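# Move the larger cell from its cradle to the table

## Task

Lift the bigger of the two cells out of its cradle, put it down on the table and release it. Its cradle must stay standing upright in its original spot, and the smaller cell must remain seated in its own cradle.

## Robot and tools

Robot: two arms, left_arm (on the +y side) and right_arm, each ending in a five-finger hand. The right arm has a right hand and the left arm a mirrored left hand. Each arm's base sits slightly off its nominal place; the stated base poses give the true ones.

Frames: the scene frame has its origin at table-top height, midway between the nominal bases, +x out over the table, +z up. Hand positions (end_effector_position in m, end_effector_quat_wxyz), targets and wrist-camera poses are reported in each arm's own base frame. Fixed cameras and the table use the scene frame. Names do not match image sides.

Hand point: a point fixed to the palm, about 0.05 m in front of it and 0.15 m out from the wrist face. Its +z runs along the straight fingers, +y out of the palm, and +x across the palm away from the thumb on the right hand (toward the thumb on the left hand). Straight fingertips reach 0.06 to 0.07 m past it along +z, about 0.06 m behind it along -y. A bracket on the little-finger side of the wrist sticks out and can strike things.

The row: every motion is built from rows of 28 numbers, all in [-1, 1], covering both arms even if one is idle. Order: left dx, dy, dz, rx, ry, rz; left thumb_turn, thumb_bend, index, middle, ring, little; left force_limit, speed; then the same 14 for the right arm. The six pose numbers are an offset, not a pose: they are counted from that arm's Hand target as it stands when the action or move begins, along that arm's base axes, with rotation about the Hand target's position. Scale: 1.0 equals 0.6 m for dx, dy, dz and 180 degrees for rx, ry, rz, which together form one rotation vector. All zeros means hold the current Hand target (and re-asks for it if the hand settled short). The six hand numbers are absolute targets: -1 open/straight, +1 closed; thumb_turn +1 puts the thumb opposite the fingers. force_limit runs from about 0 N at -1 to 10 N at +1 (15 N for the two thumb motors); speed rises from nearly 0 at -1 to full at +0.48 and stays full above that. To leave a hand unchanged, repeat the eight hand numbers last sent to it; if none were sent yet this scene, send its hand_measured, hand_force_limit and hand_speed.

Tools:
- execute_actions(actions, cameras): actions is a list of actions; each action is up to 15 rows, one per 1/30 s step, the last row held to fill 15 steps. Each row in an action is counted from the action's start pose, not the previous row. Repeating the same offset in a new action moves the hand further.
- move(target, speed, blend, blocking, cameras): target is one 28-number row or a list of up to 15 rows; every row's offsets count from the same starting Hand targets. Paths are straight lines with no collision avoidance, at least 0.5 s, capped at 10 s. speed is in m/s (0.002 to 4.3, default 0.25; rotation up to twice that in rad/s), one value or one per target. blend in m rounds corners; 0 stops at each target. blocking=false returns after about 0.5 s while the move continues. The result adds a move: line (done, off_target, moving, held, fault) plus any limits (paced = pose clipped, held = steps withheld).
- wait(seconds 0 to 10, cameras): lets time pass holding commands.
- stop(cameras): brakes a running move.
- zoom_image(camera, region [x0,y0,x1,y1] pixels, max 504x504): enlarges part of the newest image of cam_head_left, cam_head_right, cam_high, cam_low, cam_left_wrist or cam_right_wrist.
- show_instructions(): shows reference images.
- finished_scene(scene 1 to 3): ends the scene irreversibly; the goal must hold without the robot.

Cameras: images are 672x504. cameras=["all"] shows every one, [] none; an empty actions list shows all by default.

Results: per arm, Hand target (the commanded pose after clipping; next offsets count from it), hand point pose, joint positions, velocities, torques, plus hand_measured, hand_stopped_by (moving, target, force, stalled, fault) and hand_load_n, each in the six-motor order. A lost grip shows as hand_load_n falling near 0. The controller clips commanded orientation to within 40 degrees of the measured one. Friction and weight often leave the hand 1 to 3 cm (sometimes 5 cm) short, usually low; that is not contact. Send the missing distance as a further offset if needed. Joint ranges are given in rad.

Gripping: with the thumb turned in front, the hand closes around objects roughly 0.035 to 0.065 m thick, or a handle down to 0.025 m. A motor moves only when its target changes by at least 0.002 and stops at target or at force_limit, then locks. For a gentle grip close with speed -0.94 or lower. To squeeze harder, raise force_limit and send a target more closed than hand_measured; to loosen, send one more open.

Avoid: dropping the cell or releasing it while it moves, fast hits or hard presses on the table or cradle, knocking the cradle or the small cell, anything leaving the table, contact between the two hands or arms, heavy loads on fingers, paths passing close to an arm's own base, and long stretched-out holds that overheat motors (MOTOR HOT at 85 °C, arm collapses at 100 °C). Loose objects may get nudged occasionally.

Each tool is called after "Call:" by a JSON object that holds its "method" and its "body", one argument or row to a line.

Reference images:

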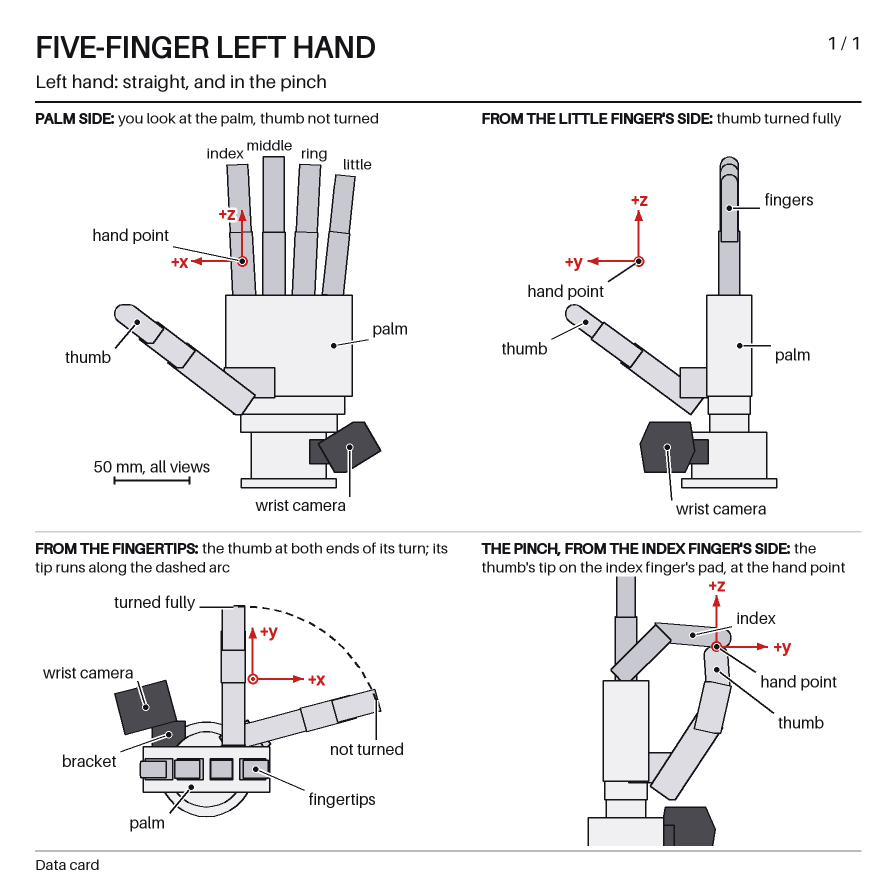

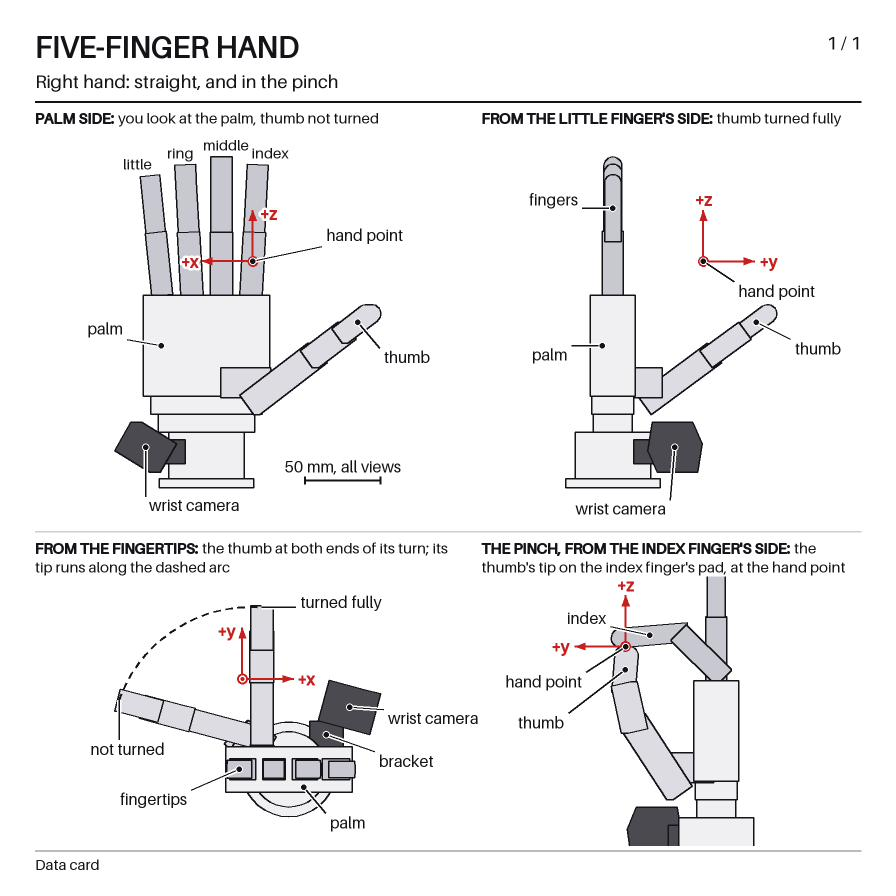

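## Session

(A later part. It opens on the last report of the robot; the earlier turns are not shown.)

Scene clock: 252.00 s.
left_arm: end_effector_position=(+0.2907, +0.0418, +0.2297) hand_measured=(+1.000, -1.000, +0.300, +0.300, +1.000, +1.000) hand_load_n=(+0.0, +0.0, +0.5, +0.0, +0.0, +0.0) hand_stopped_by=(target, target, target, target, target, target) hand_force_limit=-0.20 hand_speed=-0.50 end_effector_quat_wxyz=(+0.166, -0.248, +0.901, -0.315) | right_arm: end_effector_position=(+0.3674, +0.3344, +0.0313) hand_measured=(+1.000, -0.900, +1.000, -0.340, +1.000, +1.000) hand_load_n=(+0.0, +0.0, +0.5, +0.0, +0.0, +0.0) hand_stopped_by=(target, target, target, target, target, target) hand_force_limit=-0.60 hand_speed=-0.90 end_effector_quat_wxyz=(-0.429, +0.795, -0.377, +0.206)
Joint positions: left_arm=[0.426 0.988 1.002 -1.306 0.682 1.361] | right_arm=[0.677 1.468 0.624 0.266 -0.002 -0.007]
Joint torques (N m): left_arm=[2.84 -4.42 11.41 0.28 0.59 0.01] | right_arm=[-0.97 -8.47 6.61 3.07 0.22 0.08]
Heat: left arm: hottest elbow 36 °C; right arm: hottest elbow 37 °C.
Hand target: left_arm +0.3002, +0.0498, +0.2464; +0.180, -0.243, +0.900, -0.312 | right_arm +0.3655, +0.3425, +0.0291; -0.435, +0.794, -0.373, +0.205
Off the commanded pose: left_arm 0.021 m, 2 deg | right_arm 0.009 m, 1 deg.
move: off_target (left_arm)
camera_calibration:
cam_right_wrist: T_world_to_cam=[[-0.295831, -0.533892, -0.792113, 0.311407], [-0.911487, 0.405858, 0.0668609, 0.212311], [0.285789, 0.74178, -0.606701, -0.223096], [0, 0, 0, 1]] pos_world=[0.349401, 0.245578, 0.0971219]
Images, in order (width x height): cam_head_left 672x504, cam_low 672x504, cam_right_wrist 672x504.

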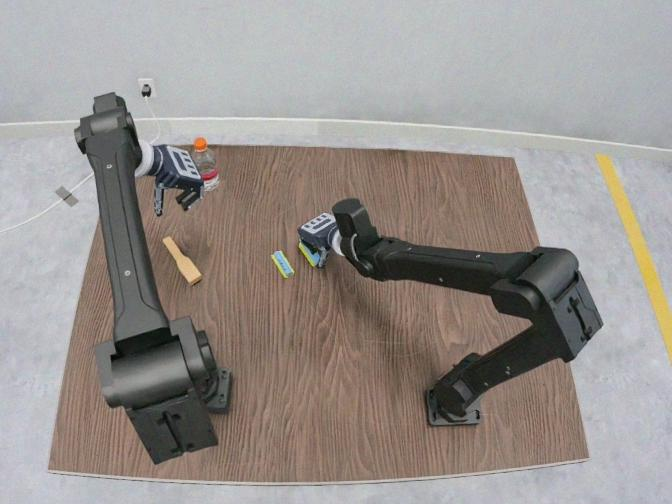

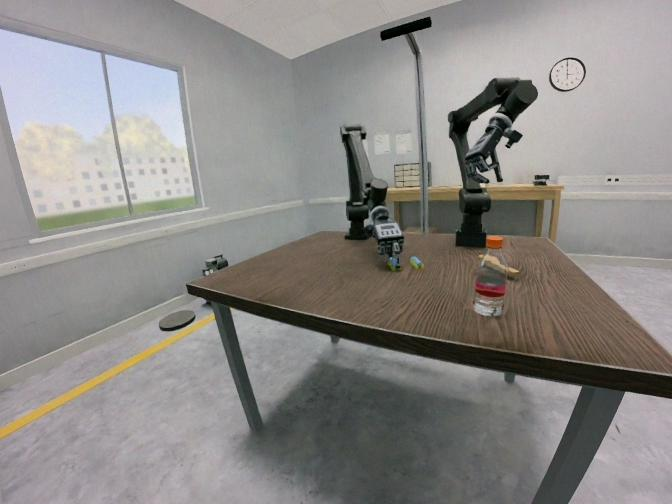

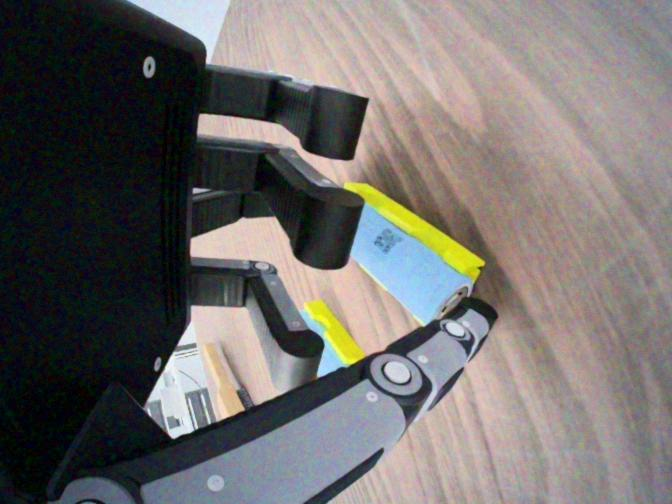

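Call:
{"method": "move", "body": {
  "target": [0,0,0,0,0,0,1,-1,0.3,0.3,1,1,-0.2,-0.5,0,0,0,0,0,0,1,-0.75,1,-0.2,1,1,-0.6,-0.92],
  "cameras": ["cam_right_wrist","cam_head_left","cam_low"]
}}

Call:
{"method": "zoom_image", "body": {
  "camera": "cam_right_wrist",
  "region": [350, 180, 530, 360]
}}

Call:
{"method": "zoom_image", "body": {
  "camera": "cam_low",
  "region": [385, 245, 415, 275]
}}

Call:
{"method": "zoom_image", "body": {
  "camera": "cam_head_left",
  "region": [290, 225, 350, 275]
}}

Scene clock: 254.43 s.
left_arm: end_effector_position=(+0.2907, +0.0418, +0.2297) hand_measured=(+1.000, -1.000, +0.300, +0.300, +1.000, +1.000) hand_load_n=(+0.0, +0.0, +0.0, +0.0, +0.0, +0.0) hand_stopped_by=(target, target, target, target, target, target) hand_force_limit=-0.20 hand_speed=-0.50 end_effector_quat_wxyz=(+0.166, -0.248, +0.901, -0.315) | right_arm: end_effector_position=(+0.3675, +0.3344, +0.0313) hand_measured=(+1.000, -0.864, +1.000, -0.266, +1.000, +1.000) hand_load_n=(+0.0, +3.0, +0.0, +2.5, +0.0, +0.0) hand_stopped_by=(target, force, target, force, target, target) hand_force_limit=-0.60 hand_speed=-0.92 end_effector_quat_wxyz=(-0.429, +0.795, -0.377, +0.206)
Joint positions: left_arm=[0.426 0.988 1.002 -1.306 0.682 1.361] | right_arm=[0.677 1.468 0.624 0.266 -0.002 -0.007]
Joint torques (N m): left_arm=[2.9 -4.37 11.41 0.28 0.6 0.02] | right_arm=[-1.03 -8.41 6.65 3.07 0.21 0.07]
Heat: left arm: hottest elbow 37 °C; right arm: hottest elbow 37 °C.
Hand target: left_arm +0.3002, +0.0498, +0.2464; +0.180, -0.243, +0.900, -0.312 | right_arm +0.3655, +0.3424, +0.0291; -0.435, +0.794, -0.373, +0.205
Off the commanded pose: left_arm 0.021 m, 2 deg | right_arm 0.009 m, 1 deg.
move: off_target (left_arm)
camera_calibration:
cam_right_wrist: T_world_to_cam=[[-0.296162, -0.533623, -0.792171, 0.311463], [-0.911254, 0.406369, 0.0669436, 0.212098], [0.286191, 0.741694, -0.606617, -0.223223], [0, 0, 0, 1]] pos_world=[0.349402, 0.245578, 0.0971223]
Images, in order (width x height): cam_head_left 672x504, cam_low 672x504, cam_right_wrist 672x504.

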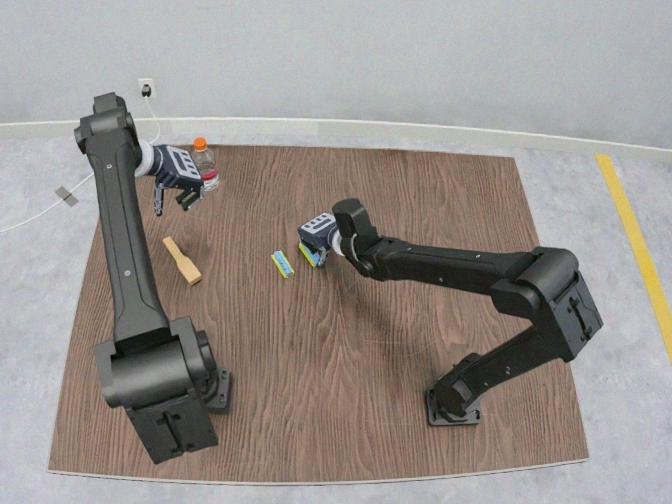

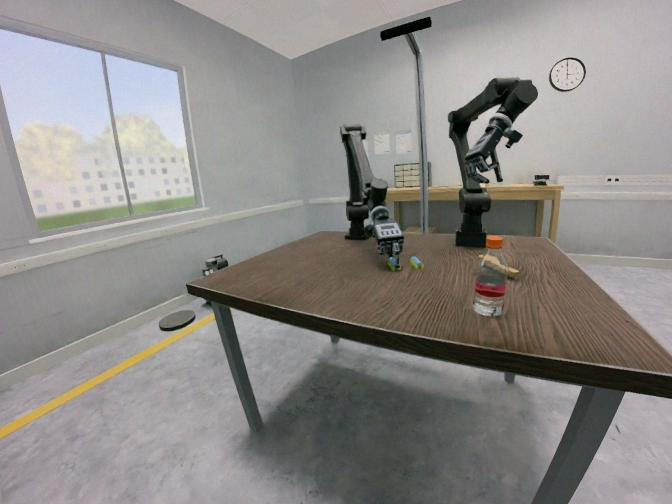

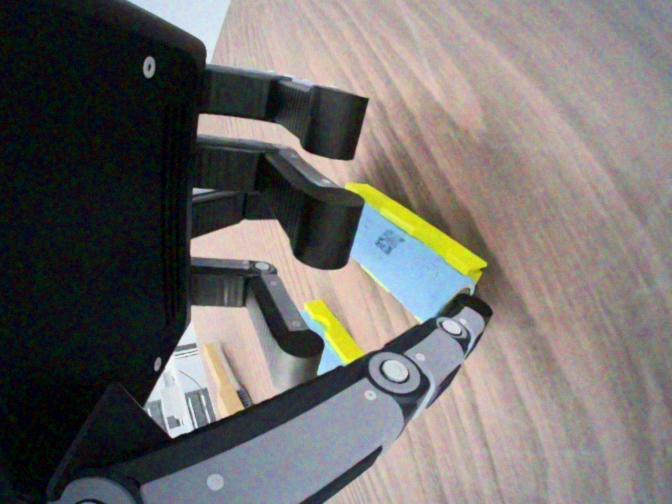

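Scaled by 2.800 from the camera's 672x504 image, which has a finer 960x720 frame.

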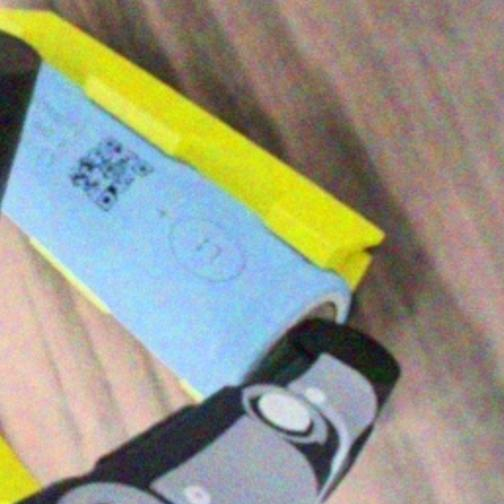

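Scaled by 16.800.

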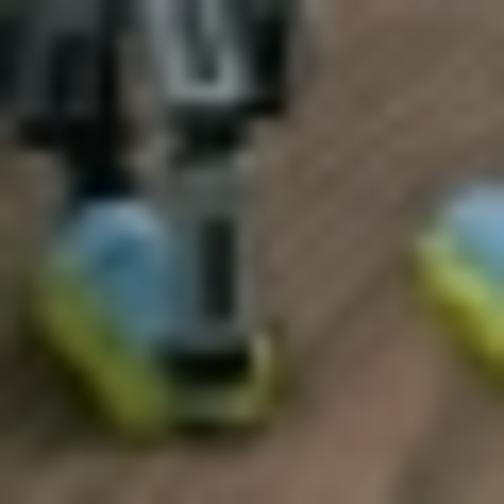

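Scaled by 8.400.

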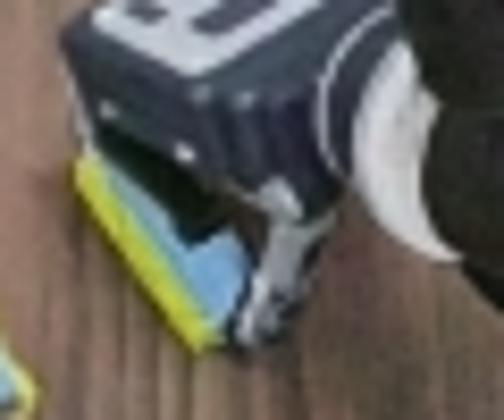

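Call:
{"method": "move", "body": {
  "target": [0,0,0,0,0,0,1,-1,0.3,0.3,1,1,-0.2,-0.5,0,0,0,0,0,0,1,-0.7,1,-0.15,1,1,-0.2,-0.92],
  "cameras": ["cam_right_wrist"]
}}

Call:
{"method": "zoom_image", "body": {
  "camera": "cam_right_wrist",
  "region": [350, 180, 530, 360]
}}

Scene clock: 256.70 s.
left_arm: end_effector_position=(+0.2907, +0.0418, +0.2297) hand_measured=(+1.000, -1.000, +0.300, +0.300, +1.000, +1.000) hand_load_n=(+0.0, +0.0, +0.0, +0.0, +0.0, +0.0) hand_stopped_by=(target, target, target, target, target, target) hand_force_limit=-0.20 hand_speed=-0.50 end_effector_quat_wxyz=(+0.166, -0.248, +0.901, -0.315) | right_arm: end_effector_position=(+0.3675, +0.3344, +0.0313) hand_measured=(+1.000, -0.858, +1.000, -0.262, +1.000, +1.000) hand_load_n=(+0.5, +6.0, +0.0, +5.0, +0.0, +0.0) hand_stopped_by=(target, force, target, force, target, target) hand_force_limit=-0.20 hand_speed=-0.92 end_effector_quat_wxyz=(-0.429, +0.795, -0.377, +0.206)
Joint positions: left_arm=[0.426 0.988 1.002 -1.306 0.682 1.361] | right_arm=[0.677 1.468 0.624 0.266 -0.002 -0.007]
Joint torques (N m): left_arm=[2.84 -4.37 11.44 0.28 0.6 0.01] | right_arm=[-1.03 -8.41 6.61 3.06 0.22 0.07]
Heat: left arm: hottest elbow 37 °C; right arm: hottest elbow 36 °C.
Hand target: left_arm +0.3002, +0.0498, +0.2464; +0.180, -0.243, +0.900, -0.312 | right_arm +0.3655, +0.3424, +0.0291; -0.434, +0.794, -0.373, +0.205
Off the commanded pose: left_arm 0.021 m, 2 deg | right_arm 0.009 m, 1 deg.
move: off_target (left_arm)
camera_calibration:
cam_right_wrist: T_world_to_cam=[[-0.296162, -0.533623, -0.792171, 0.311463], [-0.911254, 0.406369, 0.0669436, 0.212098], [0.286191, 0.741694, -0.606617, -0.223223], [0, 0, 0, 1]] pos_world=[0.349402, 0.245578, 0.0971223]
Images, in order (width x height): cam_right_wrist 672x504.

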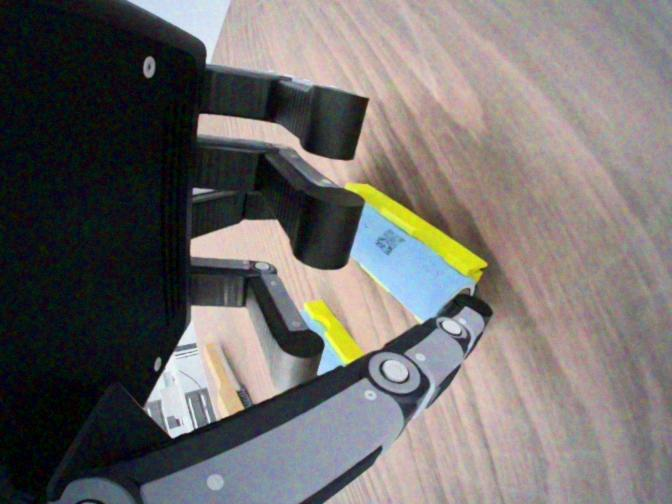

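Scaled by 2.800 from the camera's 672x504 image, which has a finer 960x720 frame.

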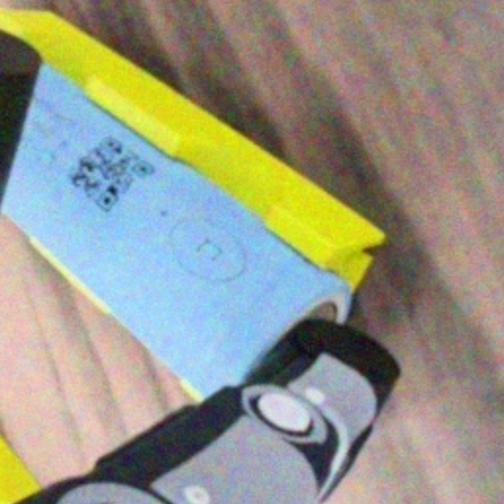

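Call:
{"method": "move", "body": {
  "target": [
    [0,0,0,0,0,0,1,-1,0.3,0.3,1,1,-0.2,-0.5,0.018,0.014,0.035,0,0,0,1,-0.7,1,-0.15,1,1,-0.2,-0.92],
    [0,0,0,0,0,0,1,-1,0.3,0.3,1,1,-0.2,-0.5,0.023,0.017,0.12,0,0,0,1,-0.7,1,-0.15,1,1,-0.2,-0.92]
  ],
  "blend": [0.02,0],
  "speed": 0.1,
  "cameras": ["cam_right_wrist","cam_low","cam_head_left"]
}}

Scene clock: 260.57 s.
left_arm: end_effector_position=(+0.2907, +0.0418, +0.2297) hand_measured=(+1.000, -1.000, +0.300, +0.300, +1.000, +1.000) hand_load_n=(+0.0, +0.0, +0.0, +0.0, +0.0, +0.0) hand_stopped_by=(target, target, target, target, target, target) hand_force_limit=-0.20 hand_speed=-0.50 end_effector_quat_wxyz=(+0.166, -0.248, +0.901, -0.315) | right_arm: end_effector_position=(+0.3682, +0.3350, +0.0732) hand_measured=(+1.000, -0.858, +1.000, -0.262, +1.000, +1.000) hand_load_n=(+0.5, +6.0, +0.0, +5.0, +0.0, +0.0) hand_stopped_by=(target, force, target, force, target, target) hand_force_limit=-0.20 hand_speed=-0.92 end_effector_quat_wxyz=(-0.413, +0.803, -0.381, +0.198)
Joint positions: left_arm=[0.426 0.988 1.002 -1.306 0.682 1.361] | right_arm=[0.677 1.373 0.703 0.051 -0.002 -0.006]
Joint torques (N m): left_arm=[2.9 -4.37 11.43 0.27 0.59 0.02] | right_arm=[-1.26 -10.81 10.76 1.72 0.11 0.04]
Heat: left arm: hottest elbow 37 °C; right arm: hottest elbow 36 °C.
Hand target: left_arm +0.3002, +0.0498, +0.2464; +0.180, -0.243, +0.900, -0.312 | right_arm +0.3793, +0.3526, +0.1010; -0.434, +0.794, -0.373, +0.205
Off the commanded pose: left_arm 0.021 m, 2 deg | right_arm 0.035 m, 3 deg.
move: off_target (left_arm, right_arm); blend cut to 0.0125 m at target 1
camera_calibration:
cam_right_wrist: T_world_to_cam=[[-0.321096, -0.55313, -0.768729, 0.359215], [-0.908732, 0.408499, 0.0856445, 0.206736], [0.266653, 0.726069, -0.633814, -0.184033], [0, 0, 0, 1]] pos_world=[0.352283, 0.247861, 0.14179]
Images, in order (width x height): cam_head_left 672x504, cam_low 672x504, cam_right_wrist 672x504.

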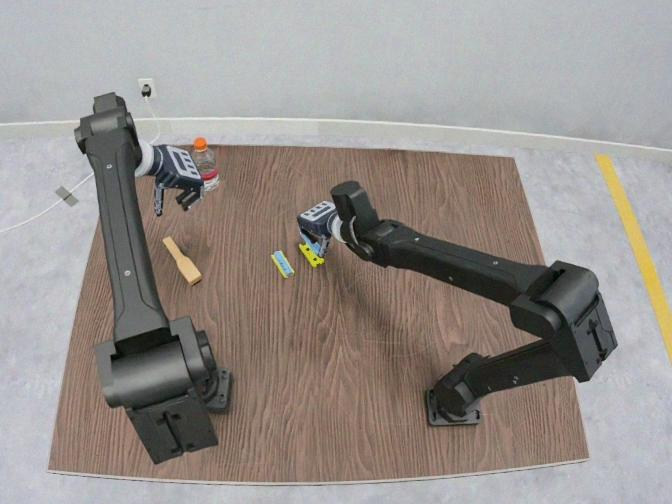

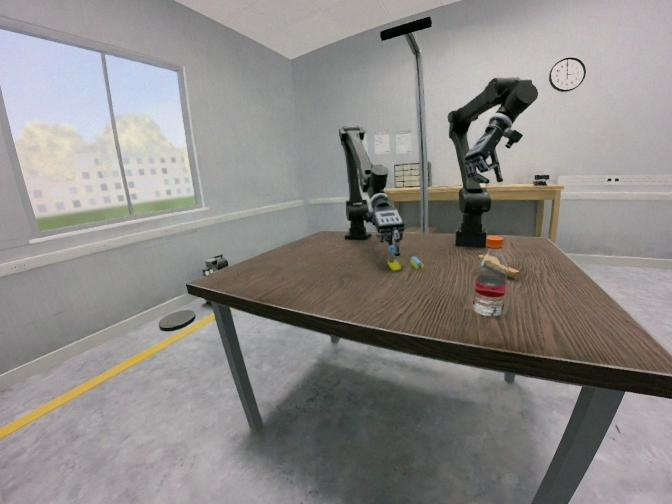

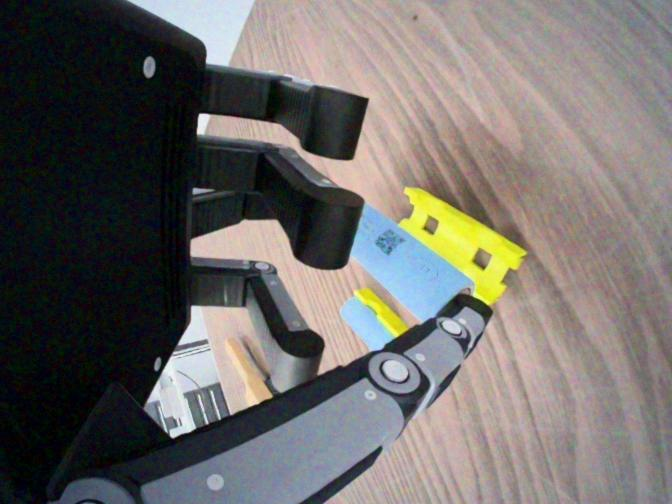

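Call:
{"method": "move", "body": {
  "target": [0,0,0,0,0,0,1,-1,0.3,0.3,1,1,-0.2,-0.5,-0.01,-0.2,0,0,0,0,1,-0.7,1,-0.15,1,1,-0.2,-0.92],
  "speed": 0.12,
  "cameras": ["cam_right_wrist","cam_low","cam_head_left"]
}}

Call:
{"method": "zoom_image", "body": {
  "camera": "cam_head_left",
  "region": [260, 200, 400, 320]
}}

Scene clock: 264.43 s.
left_arm: end_effector_position=(+0.2907, +0.0418, +0.2297) hand_measured=(+1.000, -1.000, +0.300, +0.300, +1.000, +1.000) hand_load_n=(+0.0, +0.0, +0.0, +0.5, +0.0, +0.0) hand_stopped_by=(target, target, target, target, target, target) hand_force_limit=-0.20 hand_speed=-0.50 end_effector_quat_wxyz=(+0.166, -0.248, +0.901, -0.315) | right_arm: end_effector_position=(+0.3697, +0.2378, +0.0928) hand_measured=(+1.000, -0.858, +1.000, -0.262, +1.000, +1.000) hand_load_n=(+0.5, +6.0, +0.0, +4.5, +0.0, +0.0) hand_stopped_by=(target, force, target, force, target, target) hand_force_limit=-0.20 hand_speed=-0.92 end_effector_quat_wxyz=(-0.432, +0.797, -0.373, +0.198)
Joint positions: left_arm=[0.426 0.988 1.002 -1.306 0.682 1.361] | right_arm=[0.422 1.186 0.586 0 -0.234 -0.15]
Joint torques (N m): left_arm=[2.96 -4.42 11.44 0.27 0.6 0.02] | right_arm=[-3.25 -8.41 8.09 1.77 -0.25 -0.04]
Heat: left arm: hottest elbow 37 °C; right arm: hottest elbow 36 °C.
Hand target: left_arm +0.3002, +0.0498, +0.2464; +0.180, -0.243, +0.900, -0.312 | right_arm +0.3732, +0.2327, +0.1011; -0.435, +0.794, -0.373, +0.205
Off the commanded pose: left_arm 0.021 m, 2 deg | right_arm 0.010 m, 1 deg.
move: off_target (left_arm)
camera_calibration:
cam_right_wrist: T_world_to_cam=[[-0.294461, -0.533533, -0.792865, 0.308715], [-0.91718, 0.390838, 0.0776289, 0.254106], [0.268464, 0.750059, -0.604432, -0.110538], [0, 0, 0, 1]] pos_world=[0.353641, 0.148305, 0.15823]
Images, in order (width x height): cam_head_left 672x504, cam_low 672x504, cam_right_wrist 672x504.

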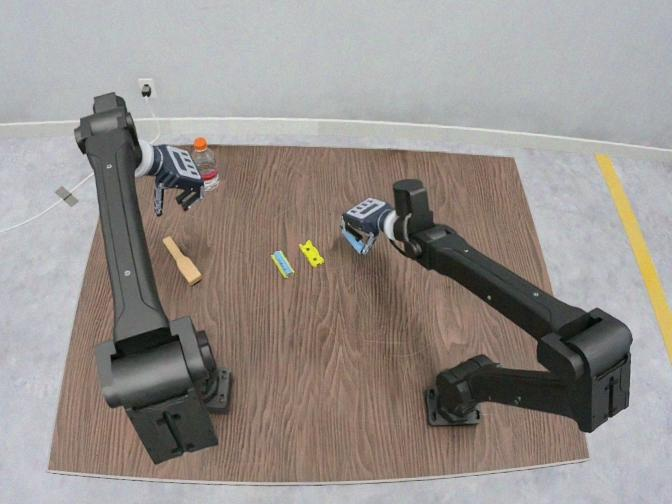

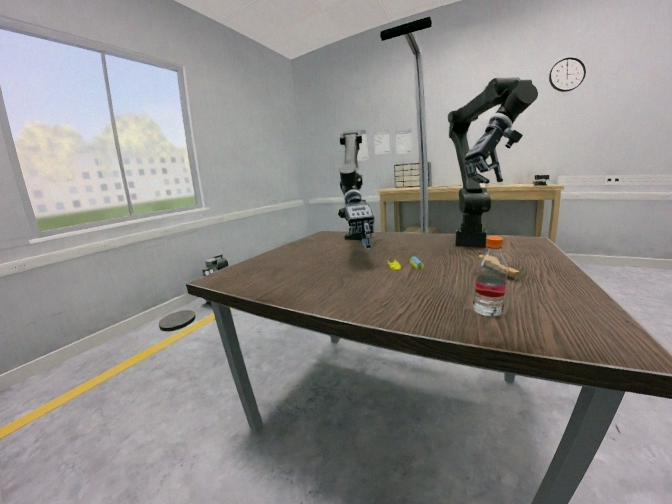

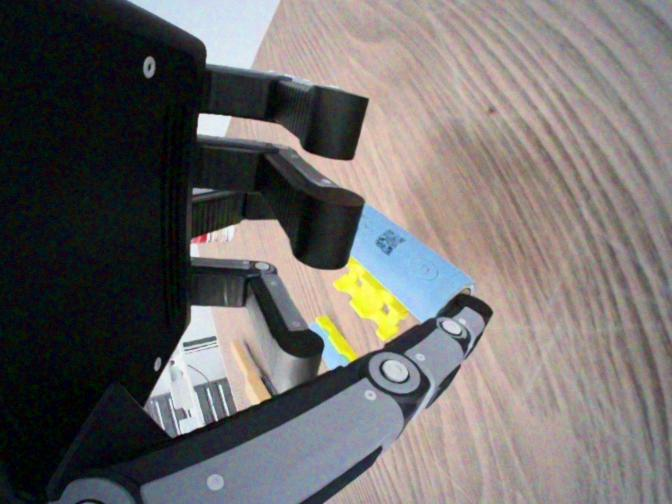

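Scaled by 3.600.

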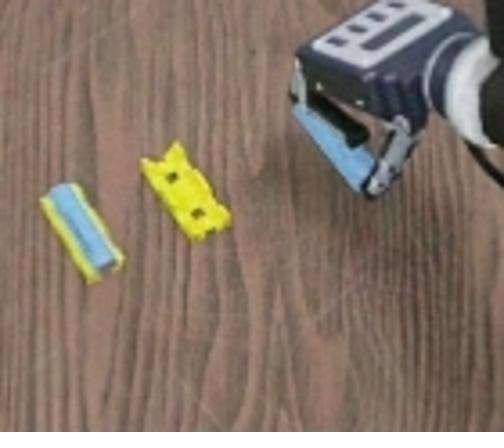

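Call:
{"method": "move", "body": {
  "target": [0,0,0,0,0,0,1,-1,0.3,0.3,1,1,-0.2,-0.5,0,0,-0.113,0,0,0,1,-0.7,1,-0.15,1,1,-0.2,-0.92],
  "speed": 0.08,
  "cameras": ["cam_right_wrist","cam_low","cam_head_left"]
}}

Call:
{"method": "zoom_image", "body": {
  "camera": "cam_low",
  "region": [345, 225, 395, 275]
}}

Call:
{"method": "zoom_image", "body": {
  "camera": "cam_head_left",
  "region": [320, 215, 390, 275]
}}

Scene clock: 267.67 s.
left_arm: end_effector_position=(+0.2907, +0.0418, +0.2297) hand_measured=(+1.000, -1.000, +0.300, +0.300, +1.000, +1.000) hand_load_n=(+0.0, +0.0, +0.0, +0.0, +0.5, +0.0) hand_stopped_by=(target, target, target, target, target, target) hand_force_limit=-0.20 hand_speed=-0.50 end_effector_quat_wxyz=(+0.166, -0.248, +0.901, -0.315) | right_arm: end_effector_position=(+0.3637, +0.2351, +0.0307) hand_measured=(+1.000, -0.858, +1.000, -0.262, +1.000, +1.000) hand_load_n=(+0.5, +6.0, +0.0, +5.0, +0.0, +0.0) hand_stopped_by=(target, force, target, force, target, target) hand_force_limit=-0.20 hand_speed=-0.92 end_effector_quat_wxyz=(-0.428, +0.799, -0.374, +0.196)
Joint positions: left_arm=[0.426 0.988 1.002 -1.306 0.682 1.361] | right_arm=[0.422 1.329 0.493 0.226 -0.234 -0.152]
Joint torques (N m): left_arm=[2.78 -4.37 11.44 0.27 0.59 0.02] | right_arm=[-3.31 -6.48 6.9 3.03 -0.23 -0.07]
Heat: left arm: hottest elbow 37 °C; right arm: hottest elbow 36 °C.
Hand target: left_arm +0.3002, +0.0498, +0.2464; +0.180, -0.243, +0.900, -0.312 | right_arm +0.3731, +0.2327, +0.0331; -0.434, +0.794, -0.373, +0.205
Off the commanded pose: left_arm 0.021 m, 2 deg | right_arm 0.010 m, 1 deg.
move: off_target (left_arm)
camera_calibration:
cam_right_wrist: T_world_to_cam=[[-0.299912, -0.537793, -0.787928, 0.259076], [-0.917076, 0.390003, 0.0828765, 0.254569], [0.262724, 0.747446, -0.610164, -0.141492], [0, 0, 0, 1]] pos_world=[0.348332, 0.145805, 0.0967025]
Images, in order (width x height): cam_head_left 672x504, cam_low 672x504, cam_right_wrist 672x504.

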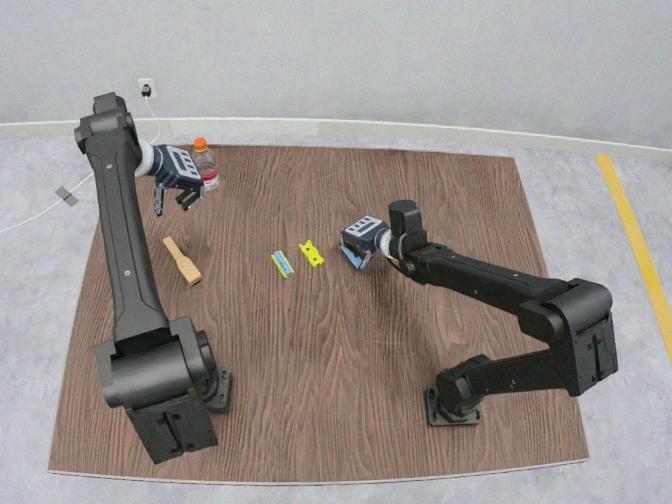

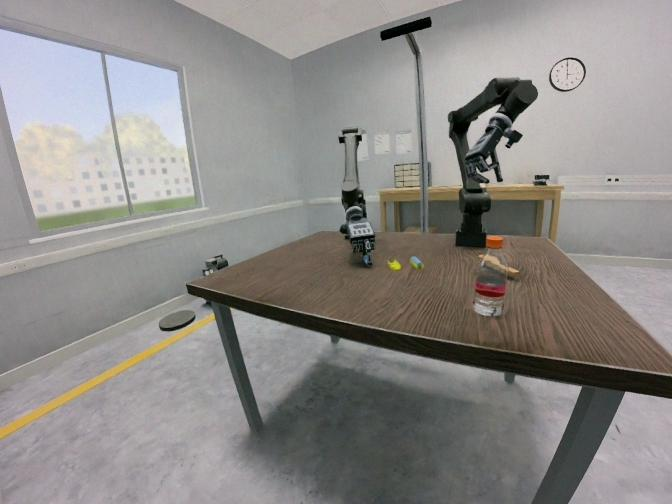

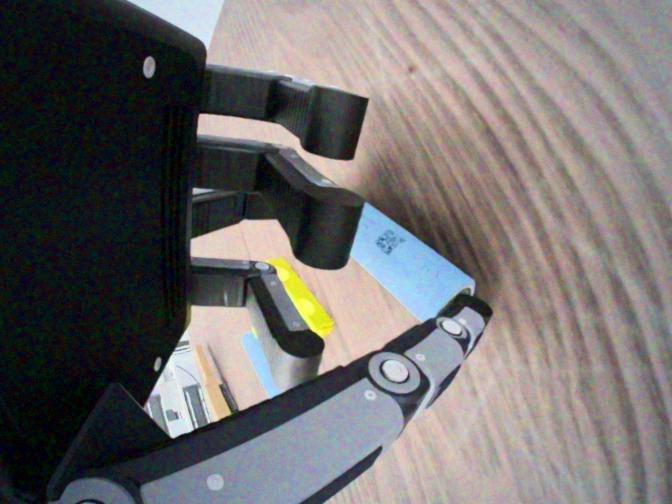

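Scaled by 10.080.

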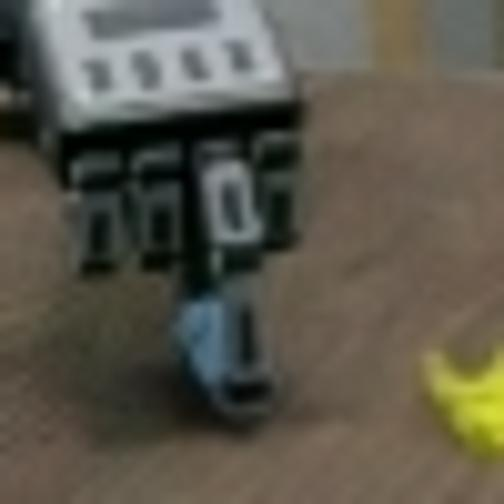

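Scaled by 7.200.

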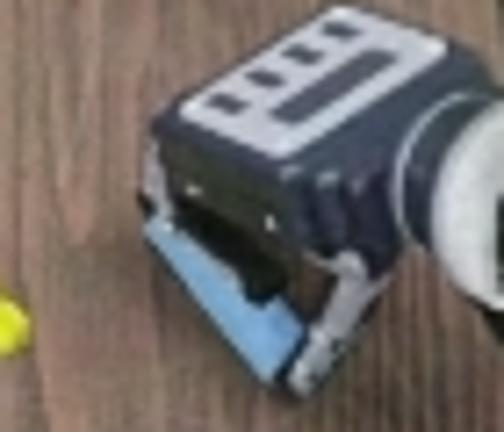

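Call:
{"method": "move", "body": {
  "target": [0,0,0,0,0,0,1,-1,0.3,0.3,1,1,-0.2,-0.5,0,0,-0.0067,0,0,0,1,-0.7,1,-0.15,1,1,-0.2,-0.92],
  "speed": 0.03,
  "cameras": ["cam_right_wrist","cam_low","cam_head_left"]
}}

Call:
{"method": "zoom_image", "body": {
  "camera": "cam_low",
  "region": [355, 245, 385, 275]
}}

Call:
{"method": "zoom_image", "body": {
  "camera": "cam_right_wrist",
  "region": [350, 180, 530, 360]
}}

Scene clock: 270.23 s.
left_arm: end_effector_position=(+0.2907, +0.0418, +0.2297) hand_measured=(+1.000, -1.000, +0.300, +0.300, +1.000, +1.000) hand_load_n=(+0.5, +0.0, +0.0, +0.5, +0.0, +0.0) hand_stopped_by=(target, target, target, target, target, target) hand_force_limit=-0.20 hand_speed=-0.50 end_effector_quat_wxyz=(+0.166, -0.248, +0.901, -0.315) | right_arm: end_effector_position=(+0.3656, +0.2360, +0.0289) hand_measured=(+1.000, -0.858, +1.000, -0.262, +1.000, +1.000) hand_load_n=(+0.5, +6.0, +0.0, +4.5, +0.0, +0.0) hand_stopped_by=(target, force, target, force, target, target) hand_force_limit=-0.20 hand_speed=-0.92 end_effector_quat_wxyz=(-0.430, +0.798, -0.373, +0.197)
Joint positions: left_arm=[0.426 0.988 1.002 -1.306 0.682 1.361] | right_arm=[0.422 1.341 0.493 0.243 -0.234 -0.152]
Joint torques (N m): left_arm=[2.78 -4.42 11.43 0.28 0.59 0.02] | right_arm=[-3.37 -6.53 6.56 3.26 -0.23 -0.08]
Heat: left arm: hottest elbow 37 °C; right arm: hottest elbow 36 °C.
Hand target: left_arm +0.3002, +0.0498, +0.2464; +0.180, -0.243, +0.900, -0.312 | right_arm +0.3731, +0.2327, +0.0290; -0.434, +0.794, -0.373, +0.205
Off the commanded pose: left_arm 0.021 m, 2 deg | right_arm 0.008 m, 1 deg.
move: off_target (left_arm)
camera_calibration:
cam_right_wrist: T_world_to_cam=[[-0.296185, -0.536138, -0.790462, 0.257037], [-0.917591, 0.389461, 0.0796652, 0.256461], [0.265142, 0.748917, -0.607308, -0.145117], [0, 0, 0, 1]] pos_world=[0.349934, 0.146606, 0.0946165]
Images, in order (width x height): cam_head_left 672x504, cam_low 672x504, cam_right_wrist 672x504.

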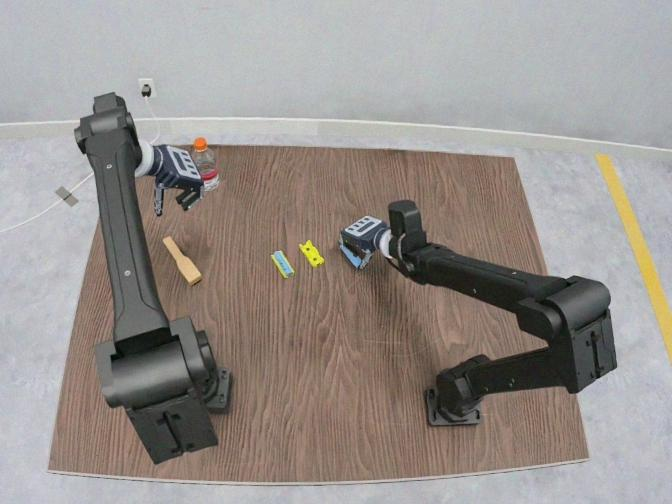

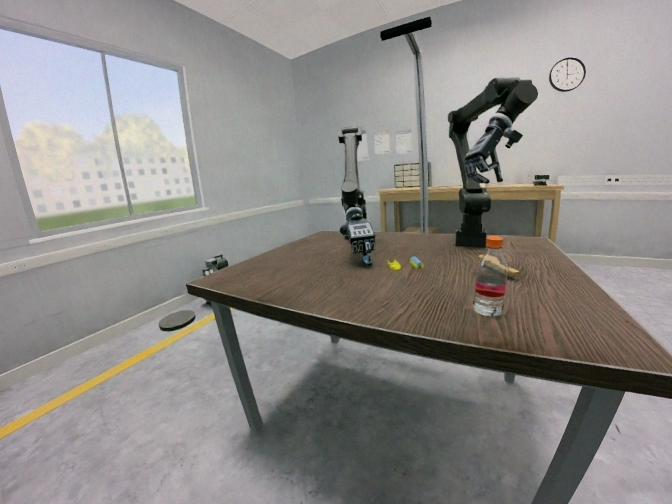

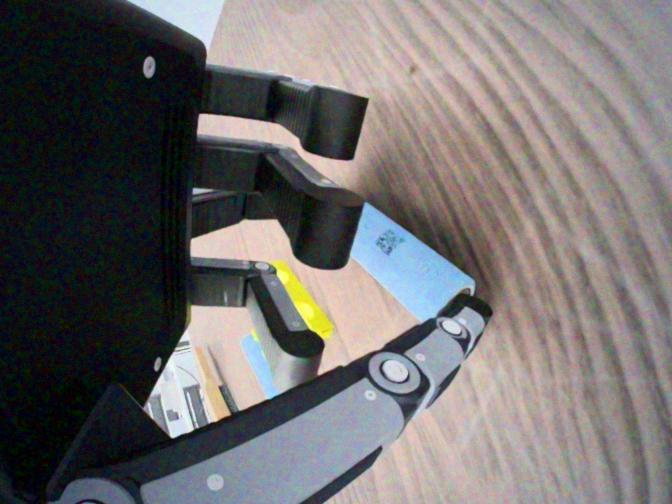

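Scaled by 16.800.

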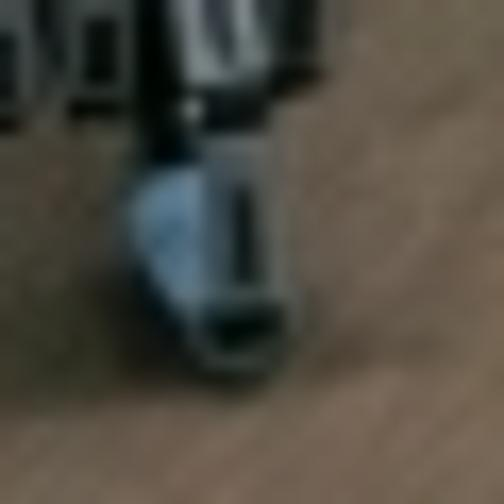

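Scaled by 2.800 from the camera's 672x504 image, which has a finer 960x720 frame.

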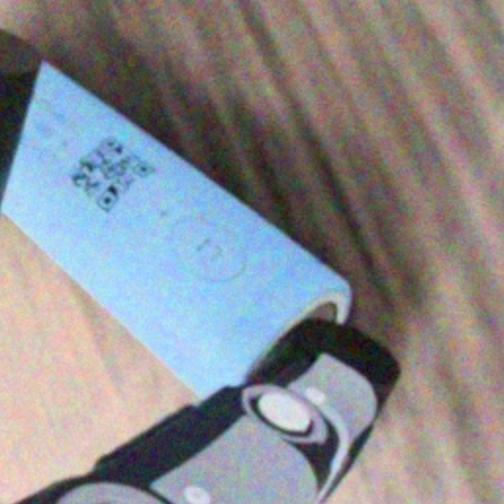

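Call:
{"method": "move", "body": {
  "target": [0,0,0,0,0,0,1,-1,0.3,0.3,1,1,-0.2,-0.5,0,0,-0.006,0,0,0,1,-0.7,1,-0.15,1,1,-0.2,-0.92],
  "speed": 0.03,
  "cameras": ["cam_right_wrist","cam_low","cam_head_left"]
}}

Call:
{"method": "zoom_image", "body": {
  "camera": "cam_right_wrist",
  "region": [350, 180, 530, 360]
}}

Call:
{"method": "zoom_image", "body": {
  "camera": "cam_low",
  "region": [355, 245, 385, 275]
}}

Scene clock: 272.40 s.
left_arm: end_effector_position=(+0.2907, +0.0418, +0.2297) hand_measured=(+1.000, -1.000, +0.300, +0.300, +1.000, +1.000) hand_load_n=(+0.0, +0.0, +0.0, +0.0, +0.0, +0.0) hand_stopped_by=(target, target, target, target, target, target) hand_force_limit=-0.20 hand_speed=-0.50 end_effector_quat_wxyz=(+0.166, -0.248, +0.901, -0.315) | right_arm: end_effector_position=(+0.3669, +0.2367, +0.0283) hand_measured=(+1.000, -0.858, +1.000, -0.262, +1.000, +1.000) hand_load_n=(+0.5, +6.5, +0.0, +4.5, +0.0, +0.0) hand_stopped_by=(target, force, target, force, target, target) hand_force_limit=-0.20 hand_speed=-0.92 end_effector_quat_wxyz=(-0.433, +0.797, -0.371, +0.199)
Joint positions: left_arm=[0.426 0.988 1.002 -1.306 0.682 1.361] | right_arm=[0.422 1.347 0.49 0.261 -0.235 -0.152]
Joint torques (N m): left_arm=[2.84 -4.48 11.44 0.28 0.59 0.01] | right_arm=[-3.43 -6.48 6.42 3.04 -0.2 -0.06]
Heat: left arm: hottest elbow 37 °C; right arm: hottest elbow 36 °C.
Hand target: left_arm +0.3002, +0.0498, +0.2464; +0.180, -0.243, +0.900, -0.312 | right_arm +0.3731, +0.2327, +0.0255; -0.434, +0.794, -0.373, +0.205
Off the commanded pose: left_arm 0.021 m, 2 deg | right_arm 0.008 m, 1 deg.
move: off_target (left_arm)
camera_calibration:
cam_right_wrist: T_world_to_cam=[[-0.289788, -0.533245, -0.794778, 0.254375], [-0.918304, 0.388919, 0.0738875, 0.257997], [0.269704, 0.75126, -0.602385, -0.14869], [0, 0, 0, 1]] pos_world=[0.350737, 0.147009, 0.0935406]
Images, in order (width x height): cam_head_left 672x504, cam_low 672x504, cam_right_wrist 672x504.

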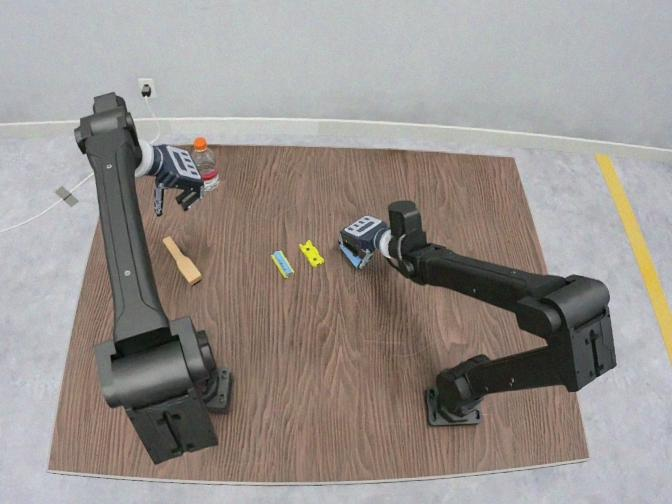

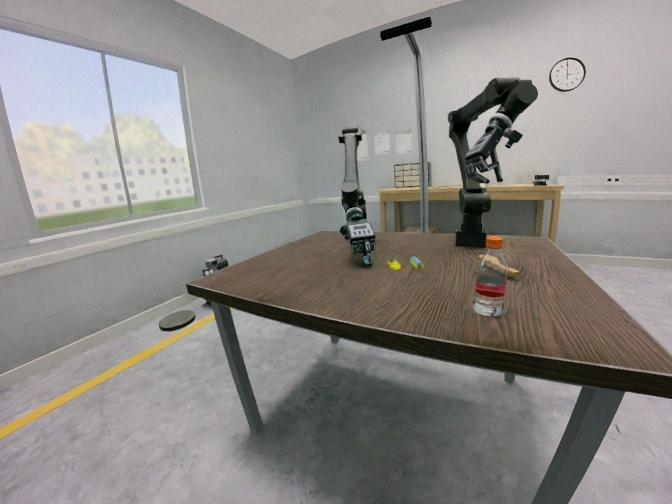

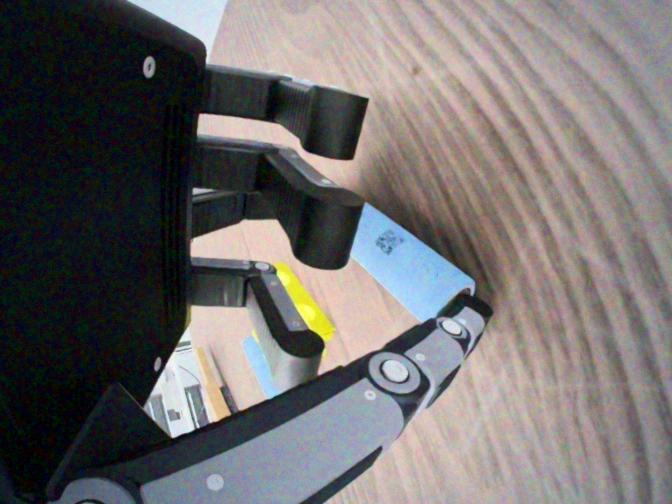

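Scaled by 2.800 from the camera's 672x504 image, which has a finer 960x720 frame.

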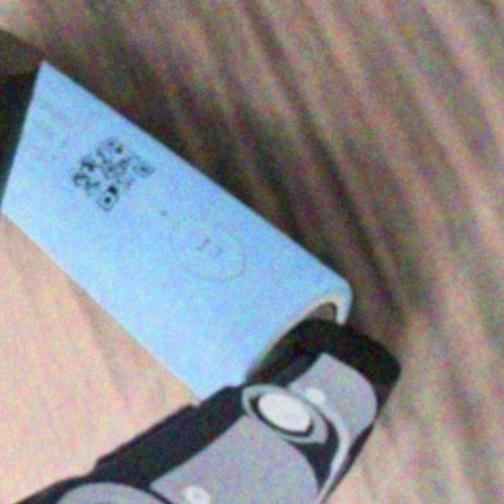

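Scaled by 16.800.

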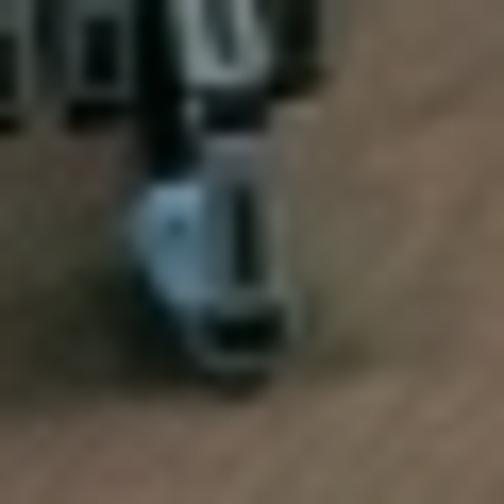

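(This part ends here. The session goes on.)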